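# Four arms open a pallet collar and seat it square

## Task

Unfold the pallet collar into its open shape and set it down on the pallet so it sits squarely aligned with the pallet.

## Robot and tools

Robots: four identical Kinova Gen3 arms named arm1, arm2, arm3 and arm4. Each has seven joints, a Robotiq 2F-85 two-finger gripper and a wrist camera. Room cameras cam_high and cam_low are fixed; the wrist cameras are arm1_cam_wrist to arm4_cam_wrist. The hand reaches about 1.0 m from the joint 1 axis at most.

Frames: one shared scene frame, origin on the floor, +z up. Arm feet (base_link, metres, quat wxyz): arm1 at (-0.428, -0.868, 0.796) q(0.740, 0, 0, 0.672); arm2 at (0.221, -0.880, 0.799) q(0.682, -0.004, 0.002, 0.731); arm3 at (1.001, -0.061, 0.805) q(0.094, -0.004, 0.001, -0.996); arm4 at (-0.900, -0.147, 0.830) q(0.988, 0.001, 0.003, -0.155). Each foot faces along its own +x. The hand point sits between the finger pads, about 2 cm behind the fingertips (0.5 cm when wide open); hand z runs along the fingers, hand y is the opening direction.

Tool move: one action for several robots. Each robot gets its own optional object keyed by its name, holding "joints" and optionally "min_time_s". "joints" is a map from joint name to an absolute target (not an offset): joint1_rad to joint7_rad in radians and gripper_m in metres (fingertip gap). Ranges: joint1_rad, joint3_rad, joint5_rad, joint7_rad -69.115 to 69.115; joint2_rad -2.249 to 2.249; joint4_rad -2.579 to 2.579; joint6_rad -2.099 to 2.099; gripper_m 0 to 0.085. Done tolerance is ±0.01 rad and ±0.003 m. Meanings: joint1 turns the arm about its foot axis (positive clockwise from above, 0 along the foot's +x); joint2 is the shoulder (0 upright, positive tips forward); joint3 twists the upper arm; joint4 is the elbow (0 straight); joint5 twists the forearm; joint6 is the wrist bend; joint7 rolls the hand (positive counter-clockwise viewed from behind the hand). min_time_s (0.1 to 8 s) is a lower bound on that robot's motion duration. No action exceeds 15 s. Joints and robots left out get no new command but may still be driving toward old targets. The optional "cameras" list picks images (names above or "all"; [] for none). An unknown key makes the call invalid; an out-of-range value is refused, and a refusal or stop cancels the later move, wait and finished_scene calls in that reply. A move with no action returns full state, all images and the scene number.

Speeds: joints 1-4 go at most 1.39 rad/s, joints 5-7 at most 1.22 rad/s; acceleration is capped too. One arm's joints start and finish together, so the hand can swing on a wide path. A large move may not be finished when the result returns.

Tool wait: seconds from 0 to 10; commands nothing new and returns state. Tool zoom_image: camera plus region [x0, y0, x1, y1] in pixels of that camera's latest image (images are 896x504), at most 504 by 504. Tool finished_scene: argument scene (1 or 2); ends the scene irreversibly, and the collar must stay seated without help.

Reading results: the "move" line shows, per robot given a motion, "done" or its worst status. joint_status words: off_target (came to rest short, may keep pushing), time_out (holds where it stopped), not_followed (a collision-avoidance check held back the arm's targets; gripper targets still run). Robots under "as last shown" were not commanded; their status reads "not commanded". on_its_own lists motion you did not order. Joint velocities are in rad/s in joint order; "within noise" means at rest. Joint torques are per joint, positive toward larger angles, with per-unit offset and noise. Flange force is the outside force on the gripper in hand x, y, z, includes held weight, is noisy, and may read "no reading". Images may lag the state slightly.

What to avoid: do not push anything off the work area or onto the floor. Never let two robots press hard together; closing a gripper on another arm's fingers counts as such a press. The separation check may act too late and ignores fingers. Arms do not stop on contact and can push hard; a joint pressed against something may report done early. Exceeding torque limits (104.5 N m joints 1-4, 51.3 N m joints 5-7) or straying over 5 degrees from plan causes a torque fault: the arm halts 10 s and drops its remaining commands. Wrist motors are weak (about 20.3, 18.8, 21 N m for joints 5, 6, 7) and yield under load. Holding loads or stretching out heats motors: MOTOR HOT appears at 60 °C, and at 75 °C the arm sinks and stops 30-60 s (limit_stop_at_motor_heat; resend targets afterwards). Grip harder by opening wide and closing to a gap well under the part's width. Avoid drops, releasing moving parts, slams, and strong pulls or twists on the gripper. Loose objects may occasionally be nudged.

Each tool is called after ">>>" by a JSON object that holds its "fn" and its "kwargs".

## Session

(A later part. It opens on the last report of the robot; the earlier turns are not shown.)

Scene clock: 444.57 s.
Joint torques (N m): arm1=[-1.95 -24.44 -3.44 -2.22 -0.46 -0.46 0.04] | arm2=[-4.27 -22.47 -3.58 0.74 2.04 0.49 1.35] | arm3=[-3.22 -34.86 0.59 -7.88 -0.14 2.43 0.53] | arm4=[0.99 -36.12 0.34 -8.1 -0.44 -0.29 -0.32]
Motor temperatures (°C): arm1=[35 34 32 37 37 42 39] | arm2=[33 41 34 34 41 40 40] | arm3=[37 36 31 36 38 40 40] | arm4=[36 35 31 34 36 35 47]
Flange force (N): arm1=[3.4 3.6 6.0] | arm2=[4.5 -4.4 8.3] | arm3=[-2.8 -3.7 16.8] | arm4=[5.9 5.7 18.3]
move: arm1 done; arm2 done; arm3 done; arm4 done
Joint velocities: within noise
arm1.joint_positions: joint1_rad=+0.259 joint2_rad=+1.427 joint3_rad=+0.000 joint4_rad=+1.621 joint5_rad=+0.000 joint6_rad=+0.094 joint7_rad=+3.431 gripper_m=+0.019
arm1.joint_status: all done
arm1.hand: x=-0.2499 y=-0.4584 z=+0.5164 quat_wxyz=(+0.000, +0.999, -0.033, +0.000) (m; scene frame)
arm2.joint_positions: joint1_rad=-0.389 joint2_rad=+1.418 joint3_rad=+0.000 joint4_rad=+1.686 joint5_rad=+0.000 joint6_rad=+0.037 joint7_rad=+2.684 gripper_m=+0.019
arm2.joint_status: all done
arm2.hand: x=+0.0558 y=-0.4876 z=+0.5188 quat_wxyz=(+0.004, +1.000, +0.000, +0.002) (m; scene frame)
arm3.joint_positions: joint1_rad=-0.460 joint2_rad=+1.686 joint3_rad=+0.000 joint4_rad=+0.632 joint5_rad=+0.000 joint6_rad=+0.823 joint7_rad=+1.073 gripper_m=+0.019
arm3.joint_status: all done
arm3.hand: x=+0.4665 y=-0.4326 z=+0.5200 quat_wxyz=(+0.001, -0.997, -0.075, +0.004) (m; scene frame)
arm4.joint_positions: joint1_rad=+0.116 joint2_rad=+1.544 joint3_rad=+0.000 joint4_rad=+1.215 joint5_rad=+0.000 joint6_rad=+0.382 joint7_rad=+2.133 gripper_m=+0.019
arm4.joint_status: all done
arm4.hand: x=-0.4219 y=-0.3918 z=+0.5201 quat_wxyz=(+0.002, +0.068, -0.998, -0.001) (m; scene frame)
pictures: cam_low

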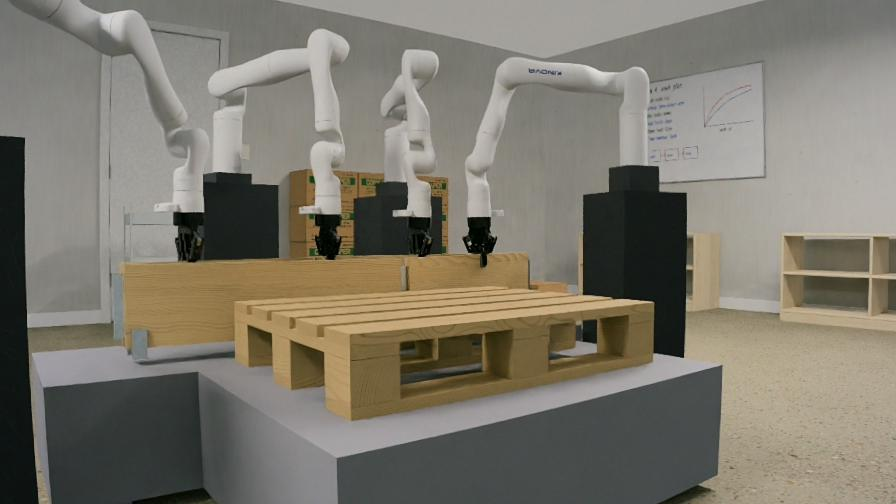

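>>> {"fn": "move", "kwargs": {"arm1": {"joints": {"joint2_rad": 1.3322, "joint4_rad": 1.6916, "joint6_rad": 0.1178}, "min_time_s": 2}, "arm2": {"joints": {"joint2_rad": 1.3220, "joint4_rad": 1.7568, "joint6_rad": 0.0628}, "min_time_s": 2}, "arm3": {"joints": {"joint2_rad": 1.5838, "joint4_rad": 0.7475, "joint6_rad": 0.8103}, "min_time_s": 2}, "arm4": {"joints": {"joint2_rad": 1.4514, "joint4_rad": 1.2979, "joint6_rad": 0.3922}, "min_time_s": 2}}}

>>> {"fn": "move", "kwargs": {"arm1": {"joints": {"joint2_rad": 1.2367, "joint4_rad": 1.7505, "joint6_rad": 0.1544}, "min_time_s": 2}, "arm2": {"joints": {"joint2_rad": 1.2251, "joint4_rad": 1.8157, "joint6_rad": 0.1009}, "min_time_s": 2}, "arm3": {"joints": {"joint2_rad": 1.4919, "joint4_rad": 0.8334, "joint6_rad": 0.8163}, "min_time_s": 2}, "arm4": {"joints": {"joint2_rad": 1.3615, "joint4_rad": 1.3666, "joint6_rad": 0.4136}, "min_time_s": 2}}}

>>> {"fn": "move", "kwargs": {"arm1": {"joints": {"joint2_rad": 1.1412, "joint4_rad": 1.7976, "joint6_rad": 0.2028}, "min_time_s": 2}, "arm2": {"joints": {"joint2_rad": 1.1272, "joint4_rad": 1.8627, "joint6_rad": 0.1517}, "min_time_s": 2}, "arm3": {"joints": {"joint2_rad": 1.4072, "joint4_rad": 0.8977, "joint6_rad": 0.8366}, "min_time_s": 2}, "arm4": {"joints": {"joint2_rad": 1.2738, "joint4_rad": 1.4220, "joint6_rad": 0.4459}, "min_time_s": 2}, "cameras": ["all"]}}

Scene clock: 449.57 s.
Joint torques (N m): arm1=[-1.52 -23.9 -2.88 -2.42 -0.49 -0.48 -0.03] | arm2=[-5.26 -23.09 -5.05 -0.26 1.91 0.21 1.33] | arm3=[-3.6 -34.92 0.36 -7.37 -0.07 2.62 0.57] | arm4=[0.91 -36.39 0.35 -8.54 -0.52 -0.33 -0.38]
Motor temperatures (°C): arm1=[35 34 32 37 37 42 39] | arm2=[33 41 34 34 41 40 40] | arm3=[37 37 31 36 38 40 40] | arm4=[36 36 31 34 36 35 47]
Flange force (N): arm1=[2.6 3.1 5.4] | arm2=[7.2 -4.2 8.5] | arm3=[-4.7 -3.4 17.7] | arm4=[6.6 5.8 19.1]
move: arm1 done; arm2 done; arm3 done; arm4 done
Joint velocities: within noise
arm1.joint_positions: joint1_rad=+0.259 joint2_rad=+1.332 joint3_rad=+0.000 joint4_rad=+1.692 joint5_rad=+0.000 joint6_rad=+0.118 joint7_rad=+3.431 gripper_m=+0.019
arm1.joint_status: all done
arm1.hand: x=-0.2499 y=-0.4584 z=+0.5564 quat_wxyz=(+0.000, +0.999, -0.033, +0.000) (m; scene frame)
arm2.joint_positions: joint1_rad=-0.389 joint2_rad=+1.322 joint3_rad=+0.000 joint4_rad=+1.757 joint5_rad=+0.000 joint6_rad=+0.063 joint7_rad=+2.684 gripper_m=+0.019
arm2.joint_status: all done
arm2.hand: x=+0.0556 y=-0.4873 z=+0.5588 quat_wxyz=(+0.004, +1.000, +0.000, +0.002) (m; scene frame)
arm3.joint_positions: joint1_rad=-0.460 joint2_rad=+1.584 joint3_rad=+0.000 joint4_rad=+0.747 joint5_rad=+0.000 joint6_rad=+0.810 joint7_rad=+1.073 gripper_m=+0.019
arm3.joint_status: all done
arm3.hand: x=+0.4668 y=-0.4326 z=+0.5599 quat_wxyz=(+0.001, -0.997, -0.075, +0.004) (m; scene frame)
arm4.joint_positions: joint1_rad=+0.116 joint2_rad=+1.451 joint3_rad=+0.000 joint4_rad=+1.298 joint5_rad=+0.000 joint6_rad=+0.392 joint7_rad=+2.133 gripper_m=+0.019
arm4.joint_status: all done
arm4.hand: x=-0.4216 y=-0.3920 z=+0.5602 quat_wxyz=(+0.002, +0.068, -0.998, -0.001) (m; scene frame)
pictures: none

Scene clock: 451.87 s.
Joint torques (N m): arm1=[-1.23 -25.09 -2.38 -3.05 -0.51 -0.47 -0.01] | arm2=[-6.03 -22.62 -6.18 -1.43 1.68 -0.24 1.26] | arm3=[-4.1 -35.51 0.05 -7.36 0 2.75 0.69] | arm4=[0.74 -35.51 0.21 -8.93 -0.55 -0.39 -0.38]
Motor temperatures (°C): arm1=[35 34 32 37 37 42 39] | arm2=[33 41 34 34 41 40 40] | arm3=[37 37 31 36 38 40 40] | arm4=[36 36 31 34 36 35 47]
Flange force (N): arm1=[1.8 3.2 8.6] | arm2=[9.4 -4.1 6.4] | arm3=[-6.0 -3.4 19.0] | arm4=[7.3 5.9 17.9]
move: arm1 done; arm2 done; arm3 done; arm4 done
Joint velocities: within noise
arm1.joint_positions: joint1_rad=+0.259 joint2_rad=+1.237 joint3_rad=+0.000 joint4_rad=+1.751 joint5_rad=+0.000 joint6_rad=+0.154 joint7_rad=+3.431 gripper_m=+0.019
arm1.joint_status: all done
arm1.hand: x=-0.2499 y=-0.4583 z=+0.5965 quat_wxyz=(+0.000, +0.999, -0.033, +0.000) (m; scene frame)
arm2.joint_positions: joint1_rad=-0.389 joint2_rad=+1.225 joint3_rad=+0.000 joint4_rad=+1.816 joint5_rad=+0.000 joint6_rad=+0.101 joint7_rad=+2.684 gripper_m=+0.019
arm2.joint_status: all done
arm2.hand: x=+0.0555 y=-0.4870 z=+0.5987 quat_wxyz=(+0.004, +1.000, +0.000, +0.002) (m; scene frame)
arm3.joint_positions: joint1_rad=-0.460 joint2_rad=+1.492 joint3_rad=+0.000 joint4_rad=+0.833 joint5_rad=+0.000 joint6_rad=+0.816 joint7_rad=+1.073 gripper_m=+0.019
arm3.joint_status: all done
arm3.hand: x=+0.4672 y=-0.4327 z=+0.5999 quat_wxyz=(+0.001, -0.997, -0.075, +0.004) (m; scene frame)
arm4.joint_positions: joint1_rad=+0.116 joint2_rad=+1.361 joint3_rad=+0.000 joint4_rad=+1.367 joint5_rad=+0.000 joint6_rad=+0.414 joint7_rad=+2.133 gripper_m=+0.019
arm4.joint_status: all done
arm4.hand: x=-0.4215 y=-0.3920 z=+0.6001 quat_wxyz=(+0.002, +0.068, -0.998, -0.001) (m; scene frame)
pictures: none

Scene clock: 454.17 s.
Joint torques (N m): arm1=[-1.44 -24.51 -2.71 -3.56 -0.53 -0.47 0.1] | arm2=[-6.68 -22.45 -7.04 -2.1 1.37 -0.28 1.23] | arm3=[-4.35 -35.73 -0.14 -7.25 -0.11 2.98 0.73] | arm4=[0.57 -35.41 0.14 -9.62 -0.54 -0.43 -0.4]
Motor temperatures (°C): arm1=[35 34 32 37 37 42 39] | arm2=[33 41 34 34 41 40 40] | arm3=[37 38 31 36 38 40 40] | arm4=[36 37 31 34 36 35 47]
Flange force (N): arm1=[2.0 3.3 8.2] | arm2=[11.0 -4.6 6.5] | arm3=[-7.6 -3.0 20.0] | arm4=[8.0 6.0 18.5]
move: arm1 done; arm2 done; arm3 done; arm4 done
Joint velocities: within noise
arm1.joint_positions: joint1_rad=+0.259 joint2_rad=+1.141 joint3_rad=+0.000 joint4_rad=+1.798 joint5_rad=+0.000 joint6_rad=+0.203 joint7_rad=+3.431 gripper_m=+0.019
arm1.joint_status: all done
arm1.hand: x=-0.2499 y=-0.4583 z=+0.6364 quat_wxyz=(+0.000, +0.999, -0.033, +0.000) (m; scene frame)
arm2.joint_positions: joint1_rad=-0.389 joint2_rad=+1.127 joint3_rad=+0.000 joint4_rad=+1.863 joint5_rad=+0.000 joint6_rad=+0.152 joint7_rad=+2.684 gripper_m=+0.019
arm2.joint_status: all done
arm2.hand: x=+0.0553 y=-0.4866 z=+0.6387 quat_wxyz=(+0.004, +1.000, +0.000, +0.002) (m; scene frame)
arm3.joint_positions: joint1_rad=-0.460 joint2_rad=+1.407 joint3_rad=+0.000 joint4_rad=+0.898 joint5_rad=+0.000 joint6_rad=+0.837 joint7_rad=+1.073 gripper_m=+0.019
arm3.joint_status: all done
arm3.hand: x=+0.4674 y=-0.4328 z=+0.6400 quat_wxyz=(+0.001, -0.997, -0.075, +0.004) (m; scene frame)
arm4.joint_positions: joint1_rad=+0.116 joint2_rad=+1.274 joint3_rad=+0.000 joint4_rad=+1.422 joint5_rad=+0.000 joint6_rad=+0.446 joint7_rad=+2.133 gripper_m=+0.019
arm4.joint_status: all done
arm4.hand: x=-0.4213 y=-0.3921 z=+0.6401 quat_wxyz=(+0.002, +0.068, -0.998, -0.001) (m; scene frame)
pictures: arm1_cam_wrist, arm2_cam_wrist, arm3_cam_wrist, arm4_cam_wrist, cam_high, cam_low

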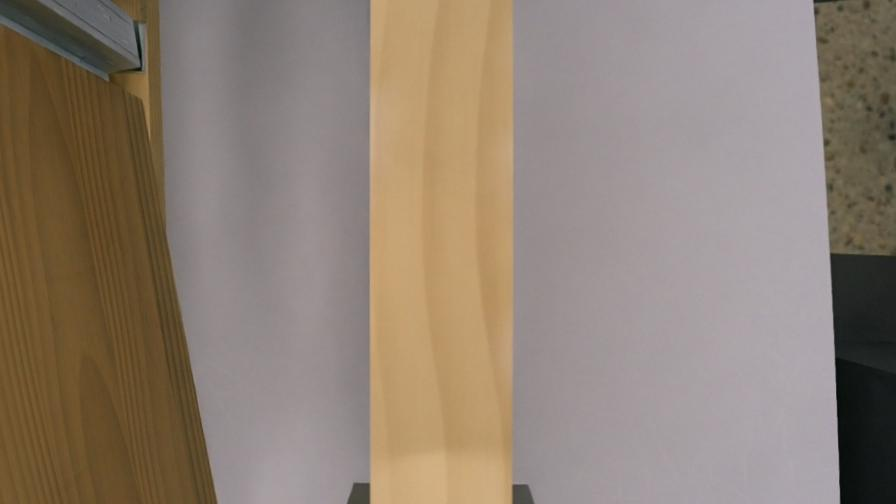

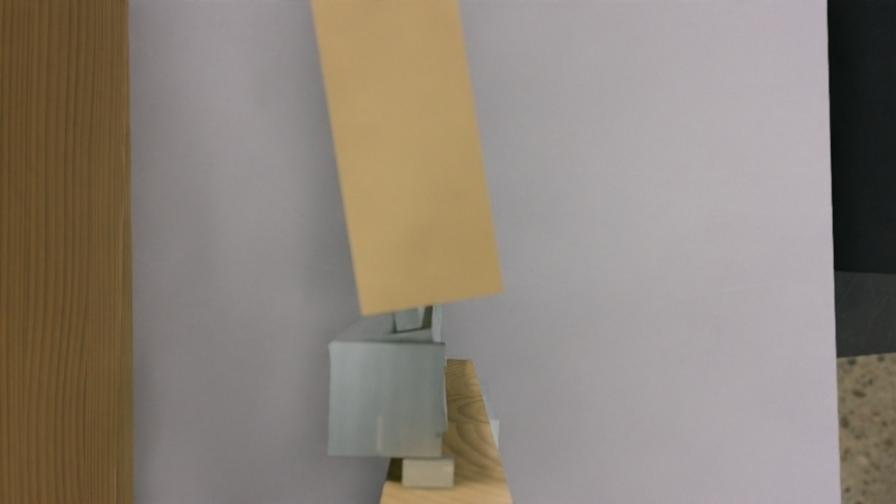

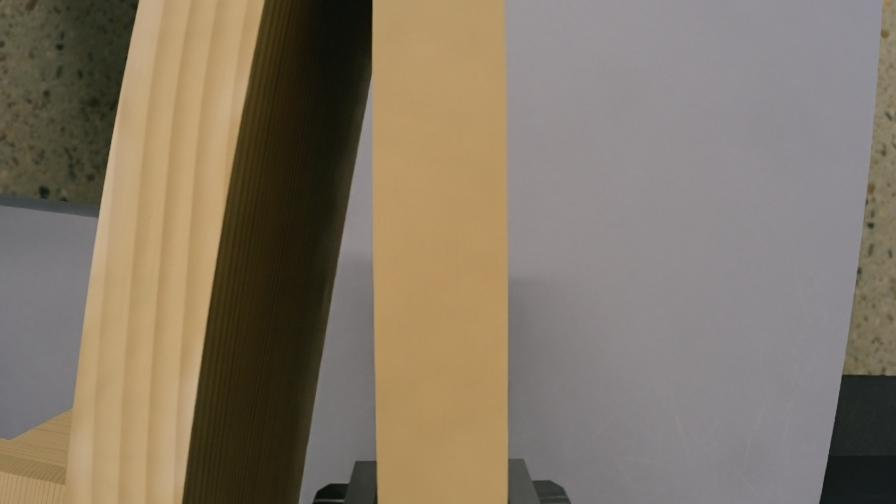

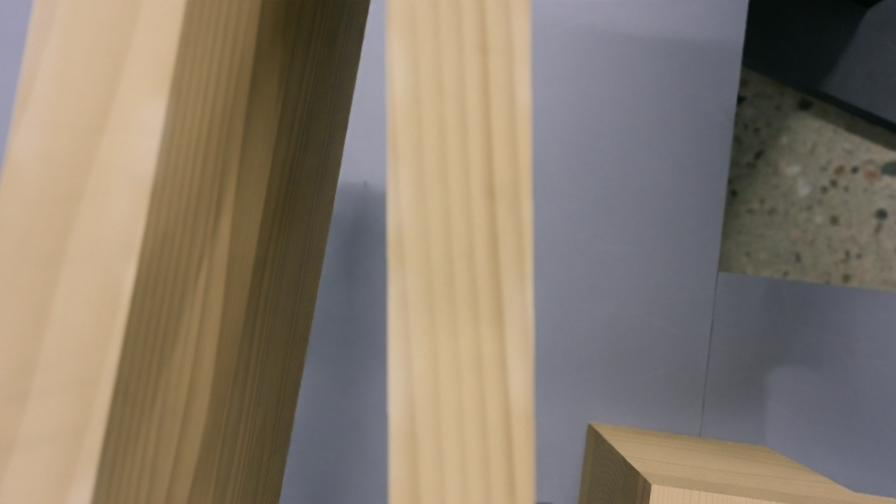

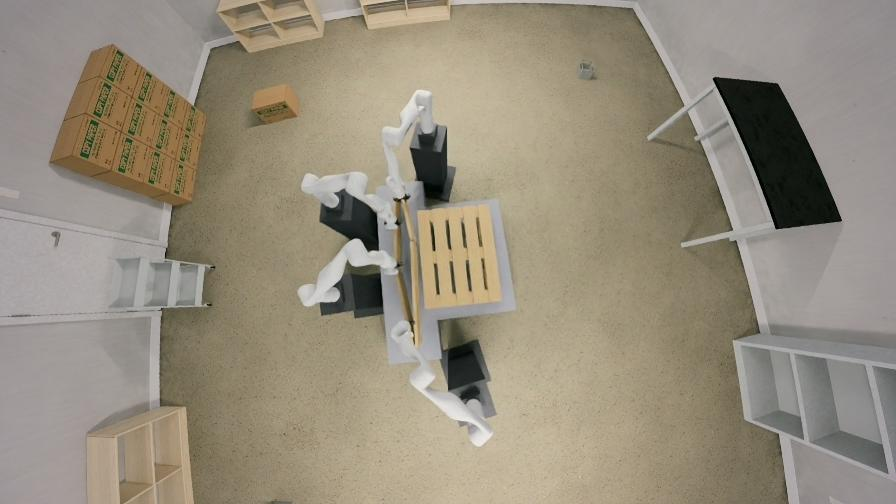

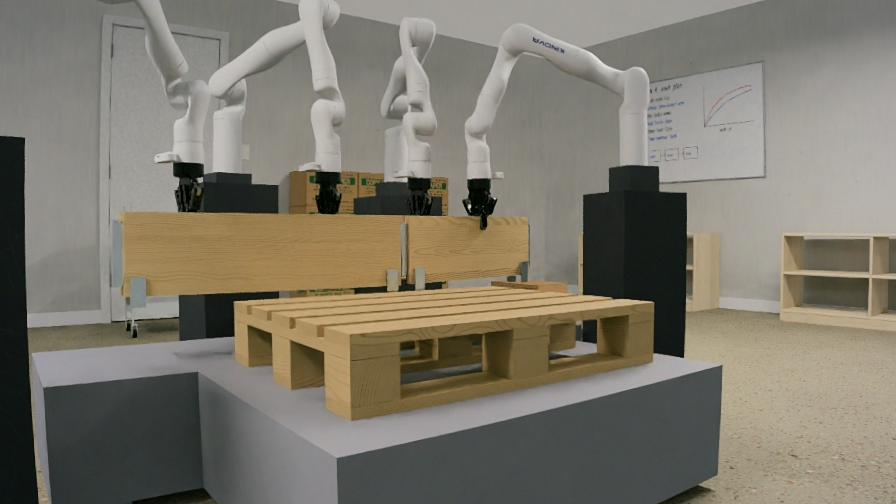

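>>> {"fn": "move", "kwargs": {"arm4": {"joints": {"gripper_m": 0.042}}}}

>>> {"fn": "move", "kwargs": {"arm4": {"joints": {"joint2_rad": 1.1464, "joint4_rad": 1.4815, "joint6_rad": 0.5136}, "min_time_s": 1.5}}}

>>> {"fn": "move", "kwargs": {"arm4": {"joints": {"joint1_rad": 0.2864, "joint2_rad": 0.9902, "joint4_rad": 1.8667, "joint6_rad": 0.2848, "joint7_rad": 2.3034}, "min_time_s": 1.5}, "cameras": ["arm4_cam_wrist", "arm1_cam_wrist"]}}

Scene clock: 481.10 s.
Joint torques (N m): arm1=[-3.75 -41.07 -4.77 -5.16 -0.21 -0.19 0.6] | arm2=[-3.17 -12.19 -2.87 0.71 1.51 0.36 1.03] | arm3=[-3.17 -38.33 1.13 -8.61 0.31 2.97 0.39] | arm4=[0.64 -23.53 0.56 -5.79 -0.06 0.14 -0.17]
Motor temperatures (°C): arm1=[35 35 32 37 37 42 39] | arm2=[33 42 34 34 41 40 40] | arm3=[37 42 31 36 38 40 40] | arm4=[36 40 31 34 36 35 47]
Flange force (N): arm1=[6.5 2.7 46.5] | arm2=[2.7 -4.6 -14.8] | arm3=[-4.6 -3.0 23.4] | arm4=[6.3 5.5 -2.0]
move: arm4 done
Joint velocities: within noise
arm1, arm2, arm3: as last shown
arm4.joint_positions: joint1_rad=+0.116 joint2_rad=+1.274 joint3_rad=+0.000 joint4_rad=+1.422 joint5_rad=+0.000 joint6_rad=+0.446 joint7_rad=+2.133 gripper_m=+0.042
arm4.joint_status: all done
arm4.hand: x=-0.4213 y=-0.3921 z=+0.6401 quat_wxyz=(+0.002, +0.068, -0.998, -0.001) (m; scene frame)
pictures: none

Scene clock: 482.90 s.
Joint torques (N m): arm1=[-3.94 -40.96 -5.07 -5.18 -0.23 -0.11 0.6] | arm2=[-3.14 -12.19 -2.8 0.85 1.52 0.46 1.02] | arm3=[-3.19 -38.04 1.01 -8.36 0.23 3.05 0.33] | arm4=[0.64 -23.26 0.54 -6.39 -0.05 0.09 -0.18]
Motor temperatures (°C): arm1=[35 36 32 37 37 42 39] | arm2=[33 42 34 34 41 40 40] | arm3=[37 42 31 36 38 40 40] | arm4=[36 40 31 34 36 35 47]
Flange force (N): arm1=[6.8 3.2 46.3] | arm2=[2.5 -4.7 -14.5] | arm3=[-5.2 -2.9 23.2] | arm4=[6.2 5.4 -1.0]
move: arm4 done
Joint velocities: within noise
arm1, arm2, arm3: as last shown
arm4.joint_positions: joint1_rad=+0.116 joint2_rad=+1.146 joint3_rad=+0.000 joint4_rad=+1.481 joint5_rad=+0.000 joint6_rad=+0.514 joint7_rad=+2.133 gripper_m=+0.042
arm4.joint_status: all done
arm4.hand: x=-0.4210 y=-0.3922 z=+0.7000 quat_wxyz=(+0.002, +0.068, -0.998, -0.001) (m; scene frame)
pictures: none

Scene clock: 484.73 s.
Joint torques (N m): arm1=[-3.93 -40.87 -5.05 -5.08 -0.21 -0.07 0.6] | arm2=[-3.15 -12.14 -2.8 0.87 1.52 0.44 1.03] | arm3=[-3.16 -38.08 1.01 -8.35 0.27 3.14 0.31] | arm4=[0.68 -19.86 0.49 -4.39 -0.06 0.15 -0.16]
Motor temperatures (°C): arm1=[35 36 32 37 37 42 39] | arm2=[33 41 34 34 41 40 40] | arm3=[37 42 31 36 38 40 40] | arm4=[36 40 31 34 36 35 47]
Flange force (N): arm1=[6.8 3.0 46.3] | arm2=[2.5 -4.8 -14.7] | arm3=[-5.0 -2.9 23.4] | arm4=[4.0 5.8 -0.3]
move: arm4 done
Joint velocities: within noise
arm1, arm2, arm3: as last shown
arm4.joint_positions: joint1_rad=+0.286 joint2_rad=+0.990 joint3_rad=+0.000 joint4_rad=+1.867 joint5_rad=+0.000 joint6_rad=+0.285 joint7_rad=+2.303 gripper_m=+0.042
arm4.joint_status: all done
arm4.hand: x=-0.5503 y=-0.4150 z=+0.7302 quat_wxyz=(+0.002, +0.068, -0.998, -0.001) (m; scene frame)
pictures: arm1_cam_wrist, arm4_cam_wrist

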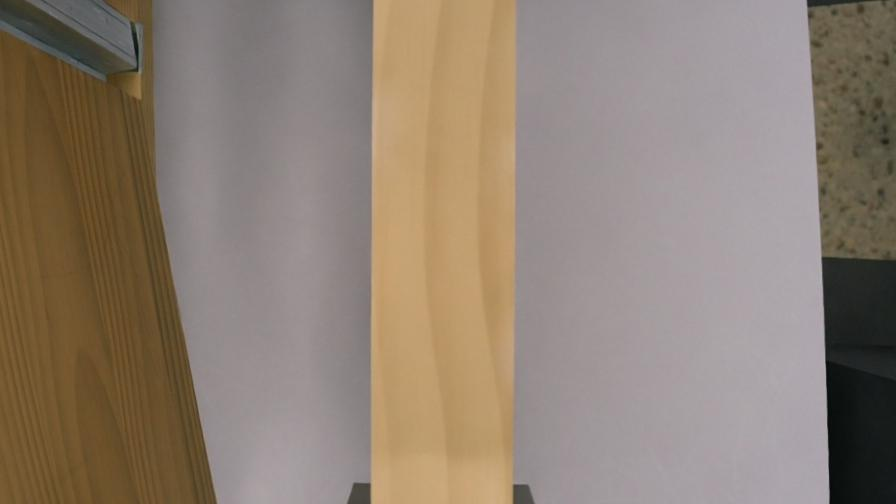

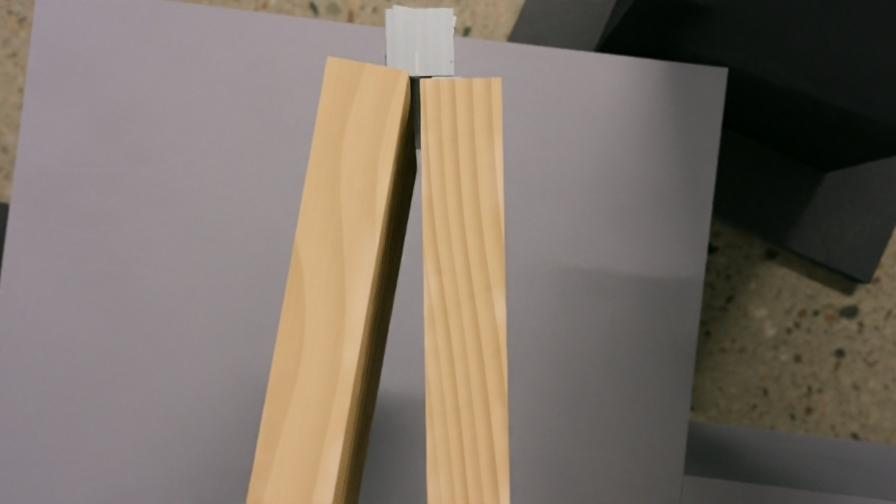

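>>> {"fn": "move", "kwargs": {"arm4": {"joints": {"joint1_rad": 0.1160, "joint2_rad": 1.1464, "joint4_rad": 1.4815, "joint6_rad": 0.5136, "joint7_rad": 2.143}, "min_time_s": 1.5}}}

>>> {"fn": "move", "kwargs": {"arm4": {"joints": {"joint2_rad": 1.2738, "joint4_rad": 1.4220, "joint6_rad": 0.4459}, "min_time_s": 1.5}, "cameras": ["arm4_cam_wrist"]}}

Scene clock: 496.90 s.
Joint torques (N m): arm1=[-3.96 -40.93 -5.11 -5.16 -0.23 -0.15 0.61] | arm2=[-3.12 -12.15 -2.79 0.89 1.52 0.45 1.03] | arm3=[-3.21 -38.05 1.11 -8.42 0.26 3.14 0.34] | arm4=[0.63 -23.27 0.51 -6.41 -0.05 0.07 -0.15]
Motor temperatures (°C): arm1=[35 37 32 37 37 42 39] | arm2=[33 41 34 34 41 40 40] | arm3=[37 42 30 36 38 40 40] | arm4=[36 40 31 34 36 35 47]
Flange force (N): arm1=[6.8 3.0 46.3] | arm2=[2.4 -4.8 -14.6] | arm3=[-4.5 -3.2 23.2] | arm4=[6.2 5.5 -1.1]
move: arm4 done
Joint velocities: within noise
arm1, arm2, arm3: as last shown
arm4.joint_positions: joint1_rad=+0.116 joint2_rad=+1.146 joint3_rad=+0.000 joint4_rad=+1.481 joint5_rad=+0.000 joint6_rad=+0.514 joint7_rad=+2.143 gripper_m=+0.042
arm4.joint_status: all done
arm4.hand: x=-0.4209 y=-0.3922 z=+0.7000 quat_wxyz=(+0.002, +0.073, -0.997, -0.001) (m; scene frame)
pictures: none

Scene clock: 498.70 s.
Joint torques (N m): arm1=[-3.99 -40.85 -5.01 -5.14 -0.24 -0.09 0.57] | arm2=[-3.15 -12.14 -2.8 0.87 1.52 0.44 1.02] | arm3=[-3.18 -38.12 1 -8.36 0.24 3.13 0.32] | arm4=[0.62 -23.53 0.58 -5.82 -0.04 0.13 -0.17]
Motor temperatures (°C): arm1=[35 37 32 37 37 42 39] | arm2=[33 41 34 34 41 40 40] | arm3=[37 43 30 36 38 40 40] | arm4=[36 40 31 34 36 35 47]
Flange force (N): arm1=[6.9 3.2 46.2] | arm2=[2.5 -4.8 -14.7] | arm3=[-5.1 -2.9 23.4] | arm4=[6.3 5.6 -2.1]
move: arm4 done
Joint velocities: within noise
arm1, arm2, arm3: as last shown
arm4.joint_positions: joint1_rad=+0.116 joint2_rad=+1.274 joint3_rad=+0.000 joint4_rad=+1.422 joint5_rad=+0.000 joint6_rad=+0.446 joint7_rad=+2.143 gripper_m=+0.042
arm4.joint_status: all done
arm4.hand: x=-0.4213 y=-0.3921 z=+0.6401 quat_wxyz=(+0.002, +0.073, -0.997, -0.001) (m; scene frame)
pictures: arm4_cam_wrist

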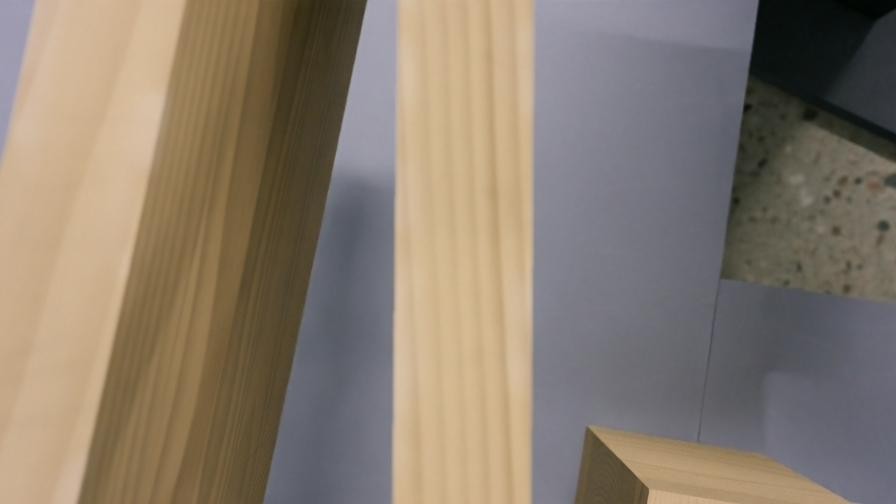

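>>> {"fn": "move", "kwargs": {"arm4": {"joints": {"gripper_m": 0.008}}}}

>>> {"fn": "move", "kwargs": {"arm3": {"joints": {"gripper_m": 0.042}}}}

>>> {"fn": "move", "kwargs": {"arm3": {"joints": {"joint2_rad": 1.2915, "joint4_rad": 0.9612, "joint6_rad": 0.8889}, "min_time_s": 1.5}}}

>>> {"fn": "move", "kwargs": {"arm3": {"joints": {"joint1_rad": -0.5328, "joint2_rad": 1.1025, "joint4_rad": 1.3457, "joint6_rad": 0.6934, "joint7_rad": 0.9998}, "min_time_s": 1.5}, "cameras": ["arm3_cam_wrist", "arm2_cam_wrist"]}}

Scene clock: 504.37 s.
Joint torques (N m): arm1=[-3.88 -43.92 -4.83 -5.65 -0.3 0.02 0.5] | arm2=[-3.85 -12.05 -3.86 0.63 1.39 0.38 0.99] | arm3=[-2.78 -38.03 1.08 -8.76 0.21 2.78 0.43] | arm4=[0.13 -21.08 -0.89 -5.86 -0.49 0.11 -0.01]
Motor temperatures (°C): arm1=[35 38 32 37 37 42 39] | arm2=[33 41 34 34 41 40 40] | arm3=[37 43 30 36 38 40 40] | arm4=[36 40 31 34 36 35 47]
Flange force (N): arm1=[6.6 3.7 53.1] | arm2=[4.3 -5.0 -15.2] | arm3=[-3.5 -2.8 22.5] | arm4=[8.9 6.6 -7.5]
move: arm4 off_target
Joint velocities: within noise
arm1, arm2, arm3: as last shown
arm3.hand: x=+0.4675 y=-0.4328 z=+0.6399 quat_wxyz=(+0.001, -0.997, -0.075, +0.004) (m; scene frame)
arm4.joint_positions: joint1_rad=+0.116 joint2_rad=+1.274 joint3_rad=+0.000 joint4_rad=+1.422 joint5_rad=+0.000 joint6_rad=+0.446 joint7_rad=+2.143 gripper_m=+0.019
arm4.joint_status: gripper_m off_target (ended at +0.019, target +0.008)
arm4.hand: x=-0.4213 y=-0.3921 z=+0.6401 quat_wxyz=(+0.002, +0.073, -0.997, -0.001) (m; scene frame)
pictures: none

Scene clock: 505.27 s.
Joint torques (N m): arm1=[-4.77 -35.14 -5.97 -3.52 -0.44 -0.32 0.41] | arm2=[-0.38 -35.03 2.06 -2.15 1.9 0.03 1.01] | arm3=[-0.69 -25.04 2.05 -6.62 0.58 0.43 0.39] | arm4=[-0.72 -18.63 -2.93 -6.4 -1.49 -0.39 -0.3]
Motor temperatures (°C): arm1=[35 38 32 37 37 42 39] | arm2=[33 41 34 34 41 40 40] | arm3=[37 43 30 36 38 40 40] | arm4=[36 39 31 34 36 35 47]
Flange force (N): arm1=[10.1 0.5 33.9] | arm2=[-3.1 -1.6 37.8] | arm3=[3.8 -2.9 -2.6] | arm4=[12.7 6.7 -13.9]
move: arm3 done
Joint velocities: within noise
arm1, arm2, arm4: as last shown
arm1.hand: x=-0.2499 y=-0.4582 z=+0.6364 quat_wxyz=(+0.000, +0.999, -0.033, +0.000) (m; scene frame)
arm2.hand: x=+0.0553 y=-0.4867 z=+0.6387 quat_wxyz=(+0.004, +1.000, +0.000, +0.002) (m; scene frame)
arm3.joint_positions: joint1_rad=-0.460 joint2_rad=+1.407 joint3_rad=+0.000 joint4_rad=+0.898 joint5_rad=+0.000 joint6_rad=+0.837 joint7_rad=+1.073 gripper_m=+0.042
arm3.joint_status: all done
arm3.hand: x=+0.4674 y=-0.4328 z=+0.6400 quat_wxyz=(+0.001, -0.997, -0.075, +0.004) (m; scene frame)
arm4.hand: x=-0.4214 y=-0.3921 z=+0.6401 quat_wxyz=(+0.002, +0.073, -0.997, -0.001) (m; scene frame)
pictures: none

Scene clock: 507.07 s.
Joint torques (N m): arm1=[-4.85 -35.26 -6.28 -3.54 -0.58 -0.28 0.4] | arm2=[-0.38 -34.85 2.04 -2.24 1.81 -0.01 0.97] | arm3=[-0.77 -24.9 2.16 -7.01 0.57 0.38 0.38] | arm4=[-0.72 -18.92 -2.89 -6.79 -1.44 -0.64 -0.22]
Motor temperatures (°C): arm1=[35 38 32 37 37 42 39] | arm2=[33 41 34 34 41 40 40] | arm3=[37 43 30 36 38 40 40] | arm4=[36 39 31 34 36 35 47]
Flange force (N): arm1=[10.3 0.7 34.2] | arm2=[-2.9 -1.4 37.2] | arm3=[3.8 -3.1 -2.1] | arm4=[13.0 7.1 -14.0]
move: arm3 done
Joint velocities: within noise
arm1.joint_positions: joint1_rad=+0.259 joint2_rad=+1.141 joint3_rad=+0.000 joint4_rad=+1.798 joint5_rad=+0.000 joint6_rad=+0.203 joint7_rad=+3.431 gripper_m=+0.019
arm1.joint_status: not commanded
arm1.hand: x=-0.2499 y=-0.4583 z=+0.6364 quat_wxyz=(+0.000, +0.999, -0.033, +0.000) (m; scene frame)
arm2.joint_positions: joint1_rad=-0.389 joint2_rad=+1.127 joint3_rad=+0.000 joint4_rad=+1.863 joint5_rad=+0.000 joint6_rad=+0.152 joint7_rad=+2.684 gripper_m=+0.019
arm2.joint_status: not commanded
arm2.hand: x=+0.0553 y=-0.4866 z=+0.6387 quat_wxyz=(+0.004, +1.000, +0.000, +0.002) (m; scene frame)
arm3.joint_positions: joint1_rad=-0.460 joint2_rad=+1.292 joint3_rad=+0.000 joint4_rad=+0.961 joint5_rad=+0.000 joint6_rad=+0.889 joint7_rad=+1.073 gripper_m=+0.042
arm3.joint_status: all done
arm3.hand: x=+0.4680 y=-0.4328 z=+0.6999 quat_wxyz=(+0.001, -0.997, -0.075, +0.004) (m; scene frame)
arm4: as last shown
arm4.hand: x=-0.4213 y=-0.3921 z=+0.6401 quat_wxyz=(+0.002, +0.073, -0.997, -0.001) (m; scene frame)
pictures: none

Scene clock: 508.90 s.
Joint torques (N m): arm1=[-4.9 -35.3 -6.27 -3.48 -0.56 -0.34 0.32] | arm2=[-0.37 -34.89 2.03 -2.17 1.82 -0.03 0.98] | arm3=[-0.68 -22.18 2.06 -5.69 0.58 0.44 0.44] | arm4=[-0.76 -18.92 -2.86 -6.82 -1.38 -0.64 -0.23]
Motor temperatures (°C): arm1=[35 38 32 37 37 42 39] | arm2=[33 41 34 34 41 40 40] | arm3=[37 43 30 36 38 40 40] | arm4=[36 39 31 34 36 35 47]
Flange force (N): arm1=[10.7 0.4 34.3] | arm2=[-3.1 -1.7 37.3] | arm3=[2.3 -2.5 -2.0] | arm4=[13.2 7.1 -14.0]
move: arm3 done
Joint velocities: within noise
arm1, arm2, arm4: as last shown
arm3.joint_positions: joint1_rad=-0.533 joint2_rad=+1.102 joint3_rad=+0.000 joint4_rad=+1.346 joint5_rad=+0.000 joint6_rad=+0.693 joint7_rad=+1.000 gripper_m=+0.042
arm3.joint_status: all done
arm3.hand: x=+0.5510 y=-0.4231 z=+0.7295 quat_wxyz=(+0.001, -0.997, -0.075, +0.004) (m; scene frame)
pictures: arm2_cam_wrist, arm3_cam_wrist

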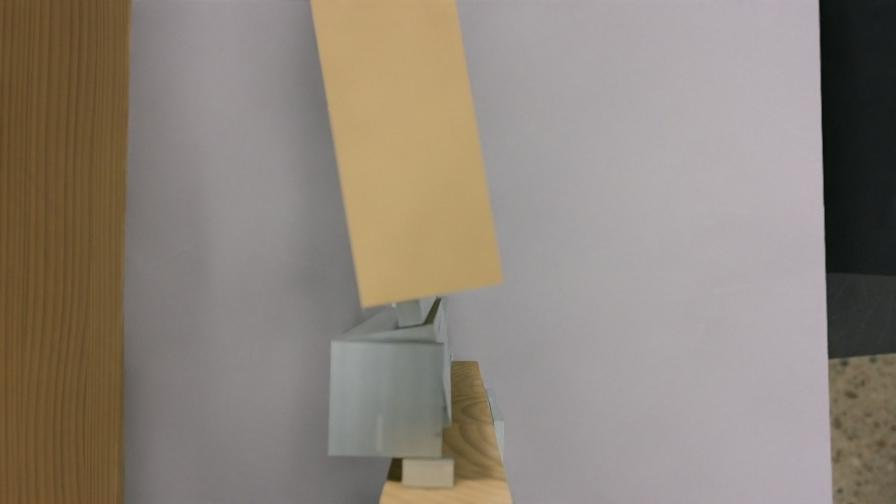

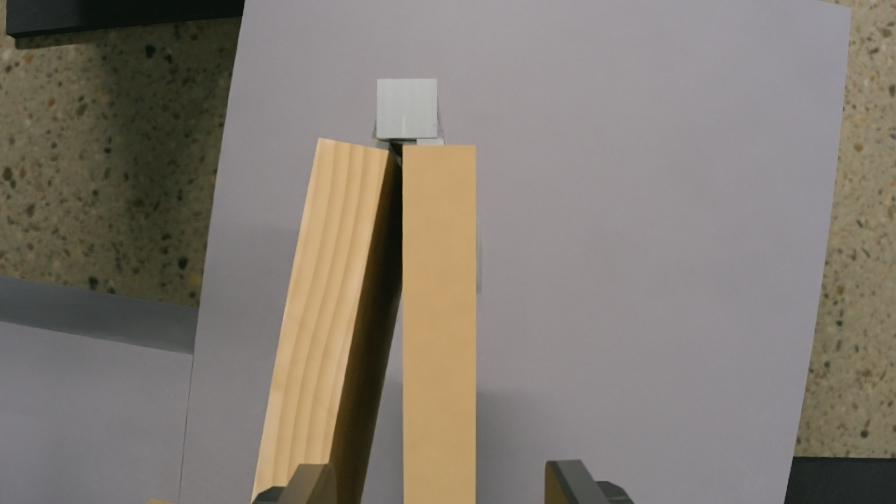

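>>> {"fn": "move", "kwargs": {"arm3": {"joints": {"joint1_rad": -0.4625, "joint2_rad": 1.2936, "joint4_rad": 0.9544, "joint6_rad": 0.8936, "joint7_rad": 1.0701, "gripper_m": 0.036}, "min_time_s": 1.5}, "cameras": ["arm3_cam_wrist"]}}

>>> {"fn": "move", "kwargs": {"arm3": {"joints": {"joint2_rad": 1.4466, "joint4_rad": 0.8641, "joint6_rad": 0.8309}, "min_time_s": 1.8}, "cameras": ["arm3_cam_wrist"]}}

Scene clock: 515.67 s.
Joint torques (N m): arm1=[-4.81 -35.32 -6.14 -3.54 -0.59 -0.34 0.32] | arm2=[-0.37 -34.87 2 -2.2 1.85 -0.01 0.97] | arm3=[-0.78 -24.95 2.07 -7.06 0.61 0.4 0.39] | arm4=[-0.75 -18.92 -2.9 -6.83 -1.42 -0.65 -0.24]
Motor temperatures (°C): arm1=[35 39 32 37 37 42 39] | arm2=[33 42 34 34 41 40 40] | arm3=[37 43 30 36 38 40 40] | arm4=[36 39 31 34 36 35 47]
Flange force (N): arm1=[10.5 0.6 34.2] | arm2=[-3.0 -1.6 37.3] | arm3=[4.0 -3.2 -2.1] | arm4=[13.2 7.1 -14.0]
move: arm3 done
Joint velocities: within noise
arm1, arm2, arm4: as last shown
arm3.joint_positions: joint1_rad=-0.463 joint2_rad=+1.294 joint3_rad=+0.000 joint4_rad=+0.954 joint5_rad=+0.000 joint6_rad=+0.894 joint7_rad=+1.070 gripper_m=+0.036
arm3.joint_status: all done
arm3.hand: x=+0.4682 y=-0.4351 z=+0.7002 quat_wxyz=(+0.001, -0.997, -0.075, +0.004) (m; scene frame)
pictures: arm3_cam_wrist

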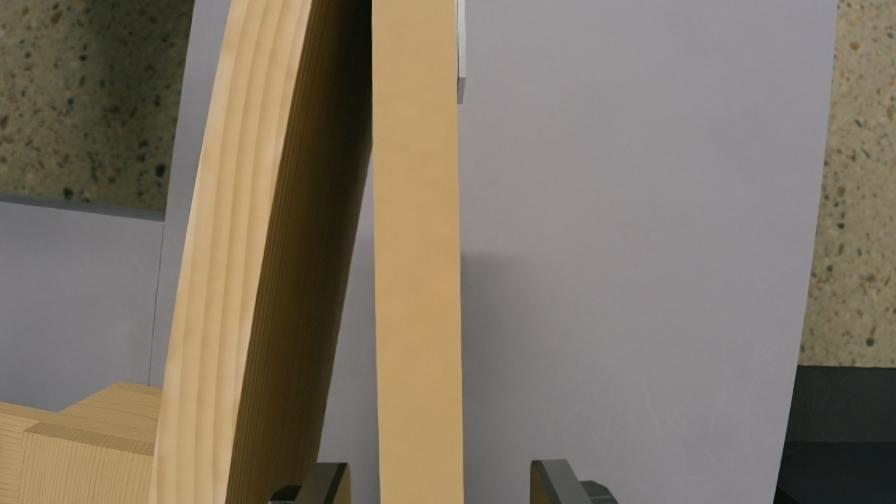

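Scene clock: 517.77 s.
Joint torques (N m): arm1=[-4.84 -35.25 -6.24 -3.54 -0.53 -0.25 0.33] | arm2=[-0.4 -34.82 2 -2.19 1.83 -0.01 0.98] | arm3=[-0.71 -25.2 2.09 -6.64 0.64 0.44 0.46] | arm4=[-0.74 -18.95 -2.91 -6.82 -1.42 -0.63 -0.22]
Motor temperatures (°C): arm1=[35 39 32 37 37 42 39] | arm2=[33 42 34 34 41 40 40] | arm3=[37 43 30 36 38 40 40] | arm4=[36 39 31 34 36 35 47]
Flange force (N): arm1=[10.3 0.8 34.2] | arm2=[-3.0 -1.6 37.2] | arm3=[4.1 -3.0 -2.7] | arm4=[13.1 7.1 -13.9]
move: arm3 done
Joint velocities: within noise
arm1, arm2, arm4: as last shown
arm3.joint_positions: joint1_rad=-0.463 joint2_rad=+1.447 joint3_rad=+0.000 joint4_rad=+0.864 joint5_rad=+0.000 joint6_rad=+0.831 joint7_rad=+1.070 gripper_m=+0.036
arm3.joint_status: all done
arm3.hand: x=+0.4675 y=-0.4350 z=+0.6222 quat_wxyz=(+0.001, -0.997, -0.075, +0.004) (m; scene frame)
pictures: arm3_cam_wrist

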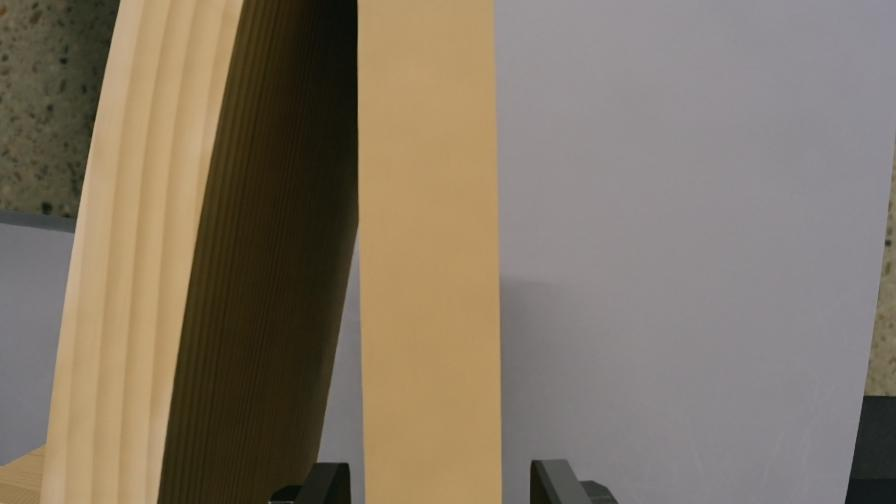

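>>> {"fn": "move", "kwargs": {"arm3": {"joints": {"gripper_m": 0.008}}}}

>>> {"fn": "move", "kwargs": {"arm3": {"joints": {"joint2_rad": 1.4094, "joint4_rad": 0.8908, "joint6_rad": 0.8414}, "min_time_s": 1.5}}}

Scene clock: 519.87 s.
Joint torques (N m): arm1=[-4 -35.63 -4.67 -3.34 -0.17 -0.14 0.61] | arm2=[0.11 -36.61 2.91 -2.93 2.1 -0.14 1.14] | arm3=[-1.34 -24.23 2.37 -6.61 0.93 0.35 0.26] | arm4=[-1.17 -17.08 -2.96 -5.46 -0.92 -0.23 0.22]
Motor temperatures (°C): arm1=[35 39 32 37 37 42 39] | arm2=[33 42 34 34 41 40 40] | arm3=[37 43 30 36 38 40 40] | arm4=[36 39 31 34 36 35 47]
Flange force (N): arm1=[8.2 -0.4 35.5] | arm2=[-3.8 0.4 40.6] | arm3=[5.0 -4.9 -4.7] | arm4=[11.1 5.7 -16.0]
move: arm3 off_target
Joint velocities: within noise
arm1, arm2, arm4: as last shown
arm3.joint_positions: joint1_rad=-0.463 joint2_rad=+1.447 joint3_rad=+0.000 joint4_rad=+0.864 joint5_rad=+0.000 joint6_rad=+0.831 joint7_rad=+1.070 gripper_m=+0.019
arm3.joint_status: gripper_m off_target (ended at +0.019, target +0.008)
arm3.hand: x=+0.4675 y=-0.4350 z=+0.6222 quat_wxyz=(+0.001, -0.997, -0.075, +0.004) (m; scene frame)
pictures: none

Scene clock: 521.67 s.
Joint torques (N m): arm1=[-2.92 -47 -3.76 -5.18 -0.12 0.26 0.69] | arm2=[-3.27 -6.07 -3.3 -0.34 1.56 -0.31 1.11] | arm3=[-2.46 -47.97 2.27 -14.6 0.75 0.17 0.22] | arm4=[-1.44 -19.8 -1.6 -5.6 -0.02 0.39 0.48]
Motor temperatures (°C): arm1=[35 39 32 37 37 42 39] | arm2=[33 42 34 34 41 40 40] | arm3=[37 43 30 36 38 40 40] | arm4=[36 39 31 34 36 35 47]
Flange force (N): arm1=[5.1 0.7 61.3] | arm2=[4.2 -1.1 -31.9] | arm3=[-0.3 -4.2 32.9] | arm4=[10.9 5.5 -9.7]
move: arm3 done
Joint velocities: within noise
arm1, arm2, arm4: as last shown
arm1.hand: x=-0.2499 y=-0.4584 z=+0.6364 quat_wxyz=(+0.000, +0.999, -0.033, +0.000) (m; scene frame)
arm3.joint_positions: joint1_rad=-0.463 joint2_rad=+1.409 joint3_rad=+0.000 joint4_rad=+0.891 joint5_rad=+0.000 joint6_rad=+0.841 joint7_rad=+1.070 gripper_m=+0.019
arm3.joint_status: all done
arm3.hand: x=+0.4677 y=-0.4351 z=+0.6401 quat_wxyz=(+0.001, -0.997, -0.075, +0.004) (m; scene frame)
arm4.hand: x=-0.4214 y=-0.3920 z=+0.6400 quat_wxyz=(+0.002, +0.073, -0.997, -0.001) (m; scene frame)
pictures: none

>>> {"fn": "move", "kwargs": {"arm4": {"joints": {"joint2_rad": 1.2587, "joint4_rad": 1.4302, "joint6_rad": 0.4526}, "min_time_s": 1.2}}}

Scene clock: 524.37 s.
Joint torques (N m): arm1=[-3.24 -24.62 -3.84 -2.92 0.03 -0.19 0.61] | arm2=[-4.45 -16.86 -4.06 -0.84 1.62 0.29 1.18] | arm3=[-2.84 -43.63 1.43 -12.6 0.35 0.48 0.28] | arm4=[-1.44 -37.33 -0.76 -10.98 0.23 -0.37 0.49]
Motor temperatures (°C): arm1=[35 39 32 37 37 42 39] | arm2=[33 42 34 34 41 40 40] | arm3=[37 44 30 36 38 40 40] | arm4=[36 39 31 34 36 35 47]
Flange force (N): arm1=[5.2 2.7 9.5] | arm2=[6.3 -2.7 -5.1] | arm3=[-1.9 -4.0 27.0] | arm4=[11.8 6.2 21.4]
move: arm4 done
Joint velocities: within noise
arm1, arm2, arm3: as last shown
arm1.hand: x=-0.2499 y=-0.4583 z=+0.6364 quat_wxyz=(+0.000, +0.999, -0.033, +0.000) (m; scene frame)
arm3.hand: x=+0.4676 y=-0.4350 z=+0.6402 quat_wxyz=(+0.001, -0.997, -0.075, +0.004) (m; scene frame)
arm4.joint_positions: joint1_rad=+0.116 joint2_rad=+1.259 joint3_rad=+0.000 joint4_rad=+1.430 joint5_rad=+0.000 joint6_rad=+0.453 joint7_rad=+2.143 gripper_m=+0.019
arm4.joint_status: all done
arm4.hand: x=-0.4212 y=-0.3921 z=+0.6471 quat_wxyz=(+0.002, +0.073, -0.997, -0.001) (m; scene frame)
pictures: none

>>> {"fn": "move", "kwargs": {"arm1": {"joints": {"gripper_m": 0.042}}}}

>>> {"fn": "move", "kwargs": {"arm1": {"joints": {"joint2_rad": 0.8740, "joint4_rad": 1.8650, "joint6_rad": 0.4026}, "min_time_s": 2}, "cameras": ["arm1_cam_wrist", "cam_high", "cam_low"]}}

Scene clock: 527.97 s.
Joint torques (N m): arm1=[-0.15 -20.31 -0.58 -1.6 -0.08 -0.08 0.26] | arm2=[-5.02 -21.37 -5 -2.47 1.37 0.1 1.07] | arm3=[-1.87 -41.84 2.17 -11.98 0.53 0.54 0.12] | arm4=[-1.13 -38.01 -1 -10.37 -0.47 0.22 -0.13]
Motor temperatures (°C): arm1=[35 39 32 37 37 42 39] | arm2=[33 42 34 34 41 40 40] | arm3=[37 44 30 36 38 40 40] | arm4=[36 40 31 34 36 35 47]
Flange force (N): arm1=[0.1 -1.0 0.7] | arm2=[9.0 -0.4 4.0] | arm3=[-0.9 -3.1 24.2] | arm4=[10.9 4.9 24.2]
move: arm1 done
Joint velocities: within noise
arm1.joint_positions: joint1_rad=+0.259 joint2_rad=+1.141 joint3_rad=+0.000 joint4_rad=+1.798 joint5_rad=+0.000 joint6_rad=+0.203 joint7_rad=+3.431 gripper_m=+0.042
arm1.joint_status: all done
arm1.hand: x=-0.2499 y=-0.4583 z=+0.6364 quat_wxyz=(+0.000, +0.999, -0.033, +0.000) (m; scene frame)
arm2, arm3, arm4: as last shown
arm3.hand: x=+0.4677 y=-0.4351 z=+0.6401 quat_wxyz=(+0.001, -0.997, -0.075, +0.004) (m; scene frame)
pictures: none

Scene clock: 530.30 s.
Joint torques (N m): arm1=[-0.12 -19.33 -0.68 -3.24 -0.06 -0.14 0.29] | arm2=[-5.11 -21.43 -5.08 -2.52 1.34 0.09 1.04] | arm3=[-1.68 -41.87 2.25 -12.05 0.56 0.43 0.18] | arm4=[-1.19 -38.19 -1.06 -10.66 -0.48 0.07 -0.14]
Motor temperatures (°C): arm1=[35 39 32 37 37 42 39] | arm2=[33 42 34 34 41 40 40] | arm3=[37 44 30 36 38 40 40] | arm4=[36 40 31 34 36 35 47]
Flange force (N): arm1=[0.0 -1.7 0.7] | arm2=[9.3 -0.5 4.2] | arm3=[-0.8 -2.7 24.1] | arm4=[11.4 5.1 24.1]
move: arm1 done
Joint velocities: within noise
arm1.joint_positions: joint1_rad=+0.259 joint2_rad=+0.874 joint3_rad=+0.000 joint4_rad=+1.865 joint5_rad=+0.000 joint6_rad=+0.403 joint7_rad=+3.431 gripper_m=+0.042
arm1.joint_status: all done
arm1.hand: x=-0.2499 y=-0.4583 z=+0.7499 quat_wxyz=(+0.000, +0.999, -0.033, +0.000) (m; scene frame)
arm2.joint_positions: joint1_rad=-0.389 joint2_rad=+1.127 joint3_rad=+0.000 joint4_rad=+1.863 joint5_rad=+0.000 joint6_rad=+0.152 joint7_rad=+2.684 gripper_m=+0.019
arm2.joint_status: not commanded
arm2.hand: x=+0.0553 y=-0.4866 z=+0.6387 quat_wxyz=(+0.004, +1.000, +0.000, +0.002) (m; scene frame)
arm3, arm4: as last shown
arm3.hand: x=+0.4677 y=-0.4350 z=+0.6401 quat_wxyz=(+0.001, -0.997, -0.075, +0.004) (m; scene frame)
pictures: arm1_cam_wrist, cam_high, cam_low

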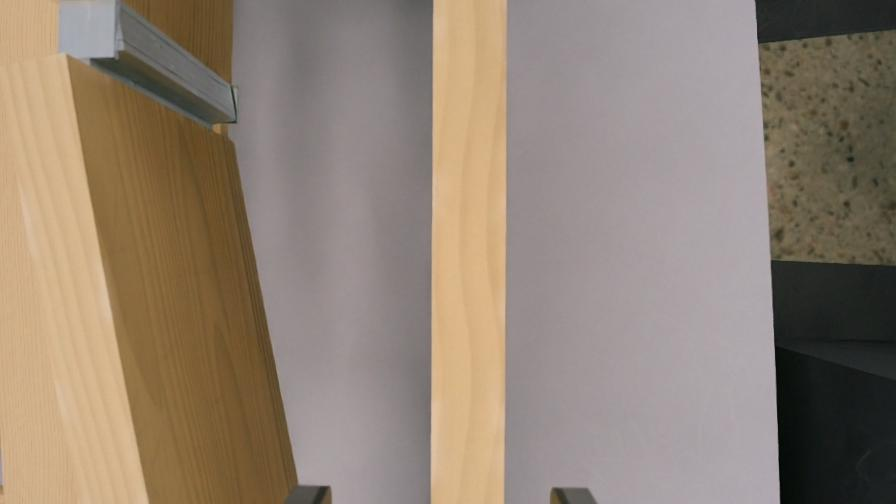

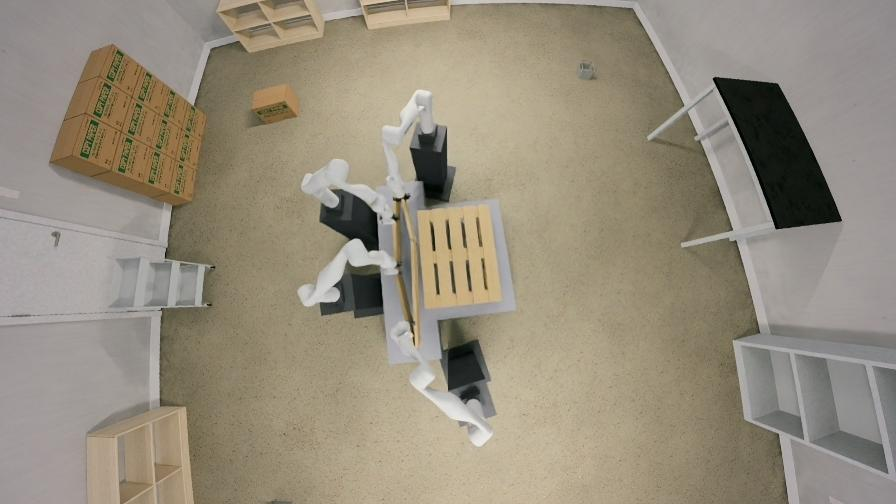

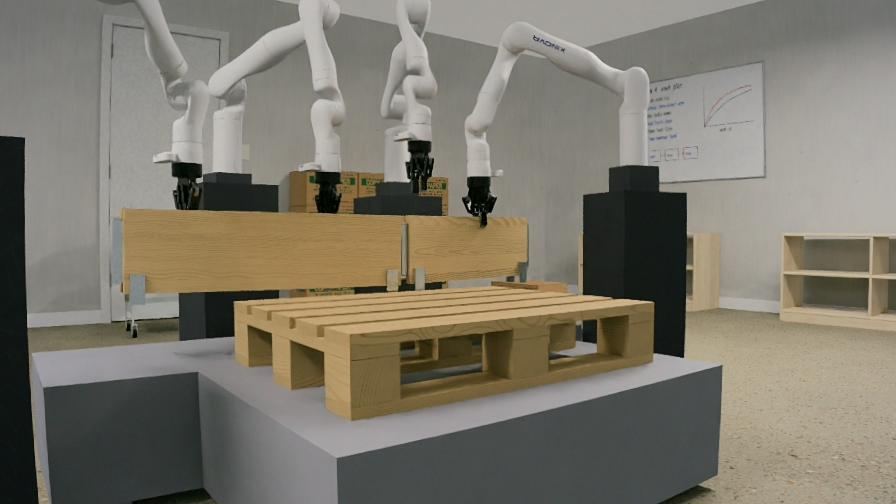

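>>> {"fn": "move", "kwargs": {"arm1": {"joints": {"joint1_rad": 0.45, "joint2_rad": 0.3, "joint4_rad": 2.2, "joint6_rad": 0.64}, "min_time_s": 2.5}, "arm2": {"joints": {"joint2_rad": 1.0045, "joint4_rad": 1.9045, "joint6_rad": 0.2326}, "min_time_s": 2.5}, "arm3": {"joints": {"joint2_rad": 1.3121, "joint4_rad": 0.9463, "joint6_rad": 0.8832}, "min_time_s": 2.5}, "arm4": {"joints": {"joint2_rad": 1.1527, "joint4_rad": 1.4792, "joint6_rad": 0.5097}, "min_time_s": 2.5}, "cameras": ["arm2_cam_wrist", "cam_low"]}}

Scene clock: 535.77 s.
Joint torques (N m): arm1=[-0.07 -11.65 -1.01 -5.13 -0.04 -0.16 0.29] | arm2=[-5.87 -21.72 -6.05 -4.11 1.02 -0.3 1.07] | arm3=[-1.8 -42.04 2.33 -12.85 0.71 0.17 0.24] | arm4=[-1.81 -38.12 -1.69 -12.59 -0.62 -0.44 -0.06]
Motor temperatures (°C): arm1=[35 39 32 37 37 42 39] | arm2=[33 42 34 34 41 40 40] | arm3=[37 45 30 36 38 40 40] | arm4=[36 40 31 34 36 35 46]
Flange force (N): arm1=[0.1 -1.5 -0.1] | arm2=[11.3 -0.3 5.2] | arm3=[-0.5 -3.0 24.3] | arm4=[13.9 5.7 24.2]
move: arm1 done; arm2 done; arm3 done; arm4 done
Joint velocities: within noise
arm1.joint_positions: joint1_rad=+0.450 joint2_rad=+0.300 joint3_rad=+0.000 joint4_rad=+2.200 joint5_rad=+0.000 joint6_rad=+0.640 joint7_rad=+3.431 gripper_m=+0.042
arm1.joint_status: all done
arm1.hand: x=-0.2444 y=-0.6132 z=+0.9192 quat_wxyz=(-0.001, +0.992, -0.128, +0.000) (m; scene frame)
arm2.joint_positions: joint1_rad=-0.389 joint2_rad=+1.005 joint3_rad=+0.000 joint4_rad=+1.904 joint5_rad=+0.000 joint6_rad=+0.233 joint7_rad=+2.684 gripper_m=+0.019
arm2.joint_status: all done
arm2.hand: x=+0.0551 y=-0.4862 z=+0.6887 quat_wxyz=(+0.004, +1.000, +0.000, +0.002) (m; scene frame)
arm3.joint_positions: joint1_rad=-0.463 joint2_rad=+1.312 joint3_rad=+0.000 joint4_rad=+0.946 joint5_rad=+0.000 joint6_rad=+0.883 joint7_rad=+1.070 gripper_m=+0.019
arm3.joint_status: all done
arm3.hand: x=+0.4681 y=-0.4351 z=+0.6902 quat_wxyz=(+0.001, -0.997, -0.075, +0.004) (m; scene frame)
arm4.joint_positions: joint1_rad=+0.116 joint2_rad=+1.153 joint3_rad=+0.000 joint4_rad=+1.479 joint5_rad=+0.000 joint6_rad=+0.510 joint7_rad=+2.143 gripper_m=+0.019
arm4.joint_status: all done
arm4.hand: x=-0.4210 y=-0.3922 z=+0.6970 quat_wxyz=(+0.002, +0.073, -0.997, -0.001) (m; scene frame)
pictures: arm2_cam_wrist, cam_low

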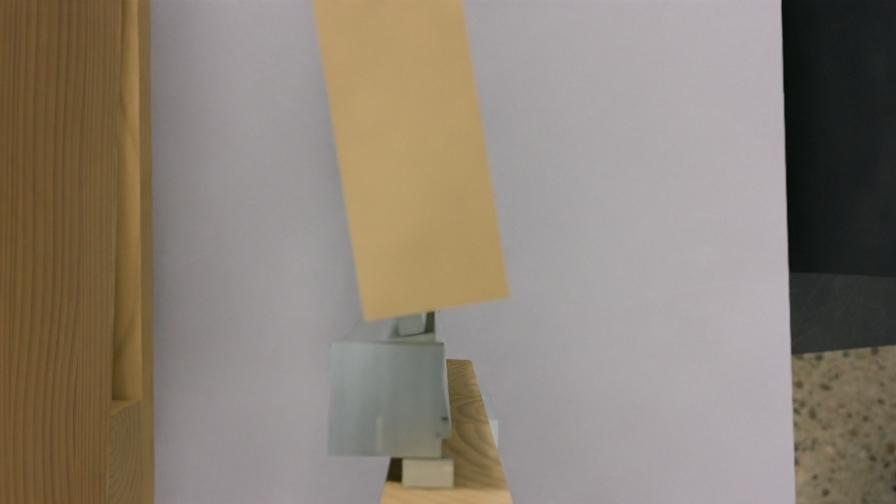

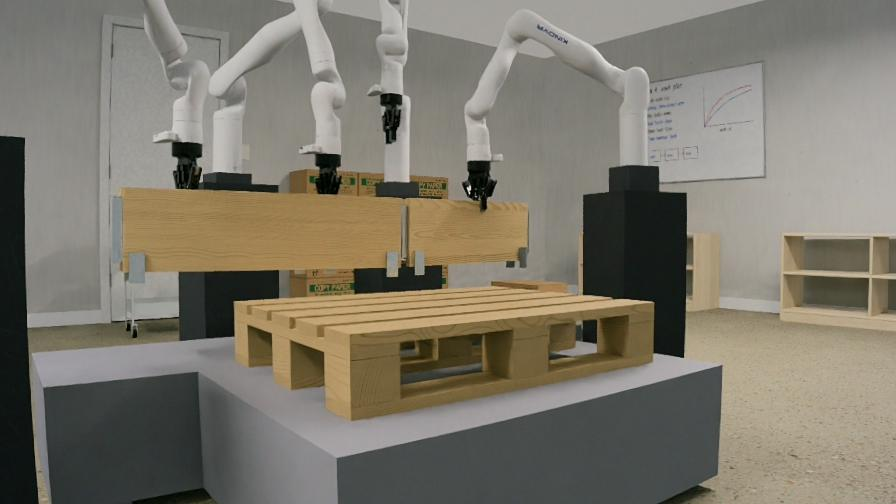

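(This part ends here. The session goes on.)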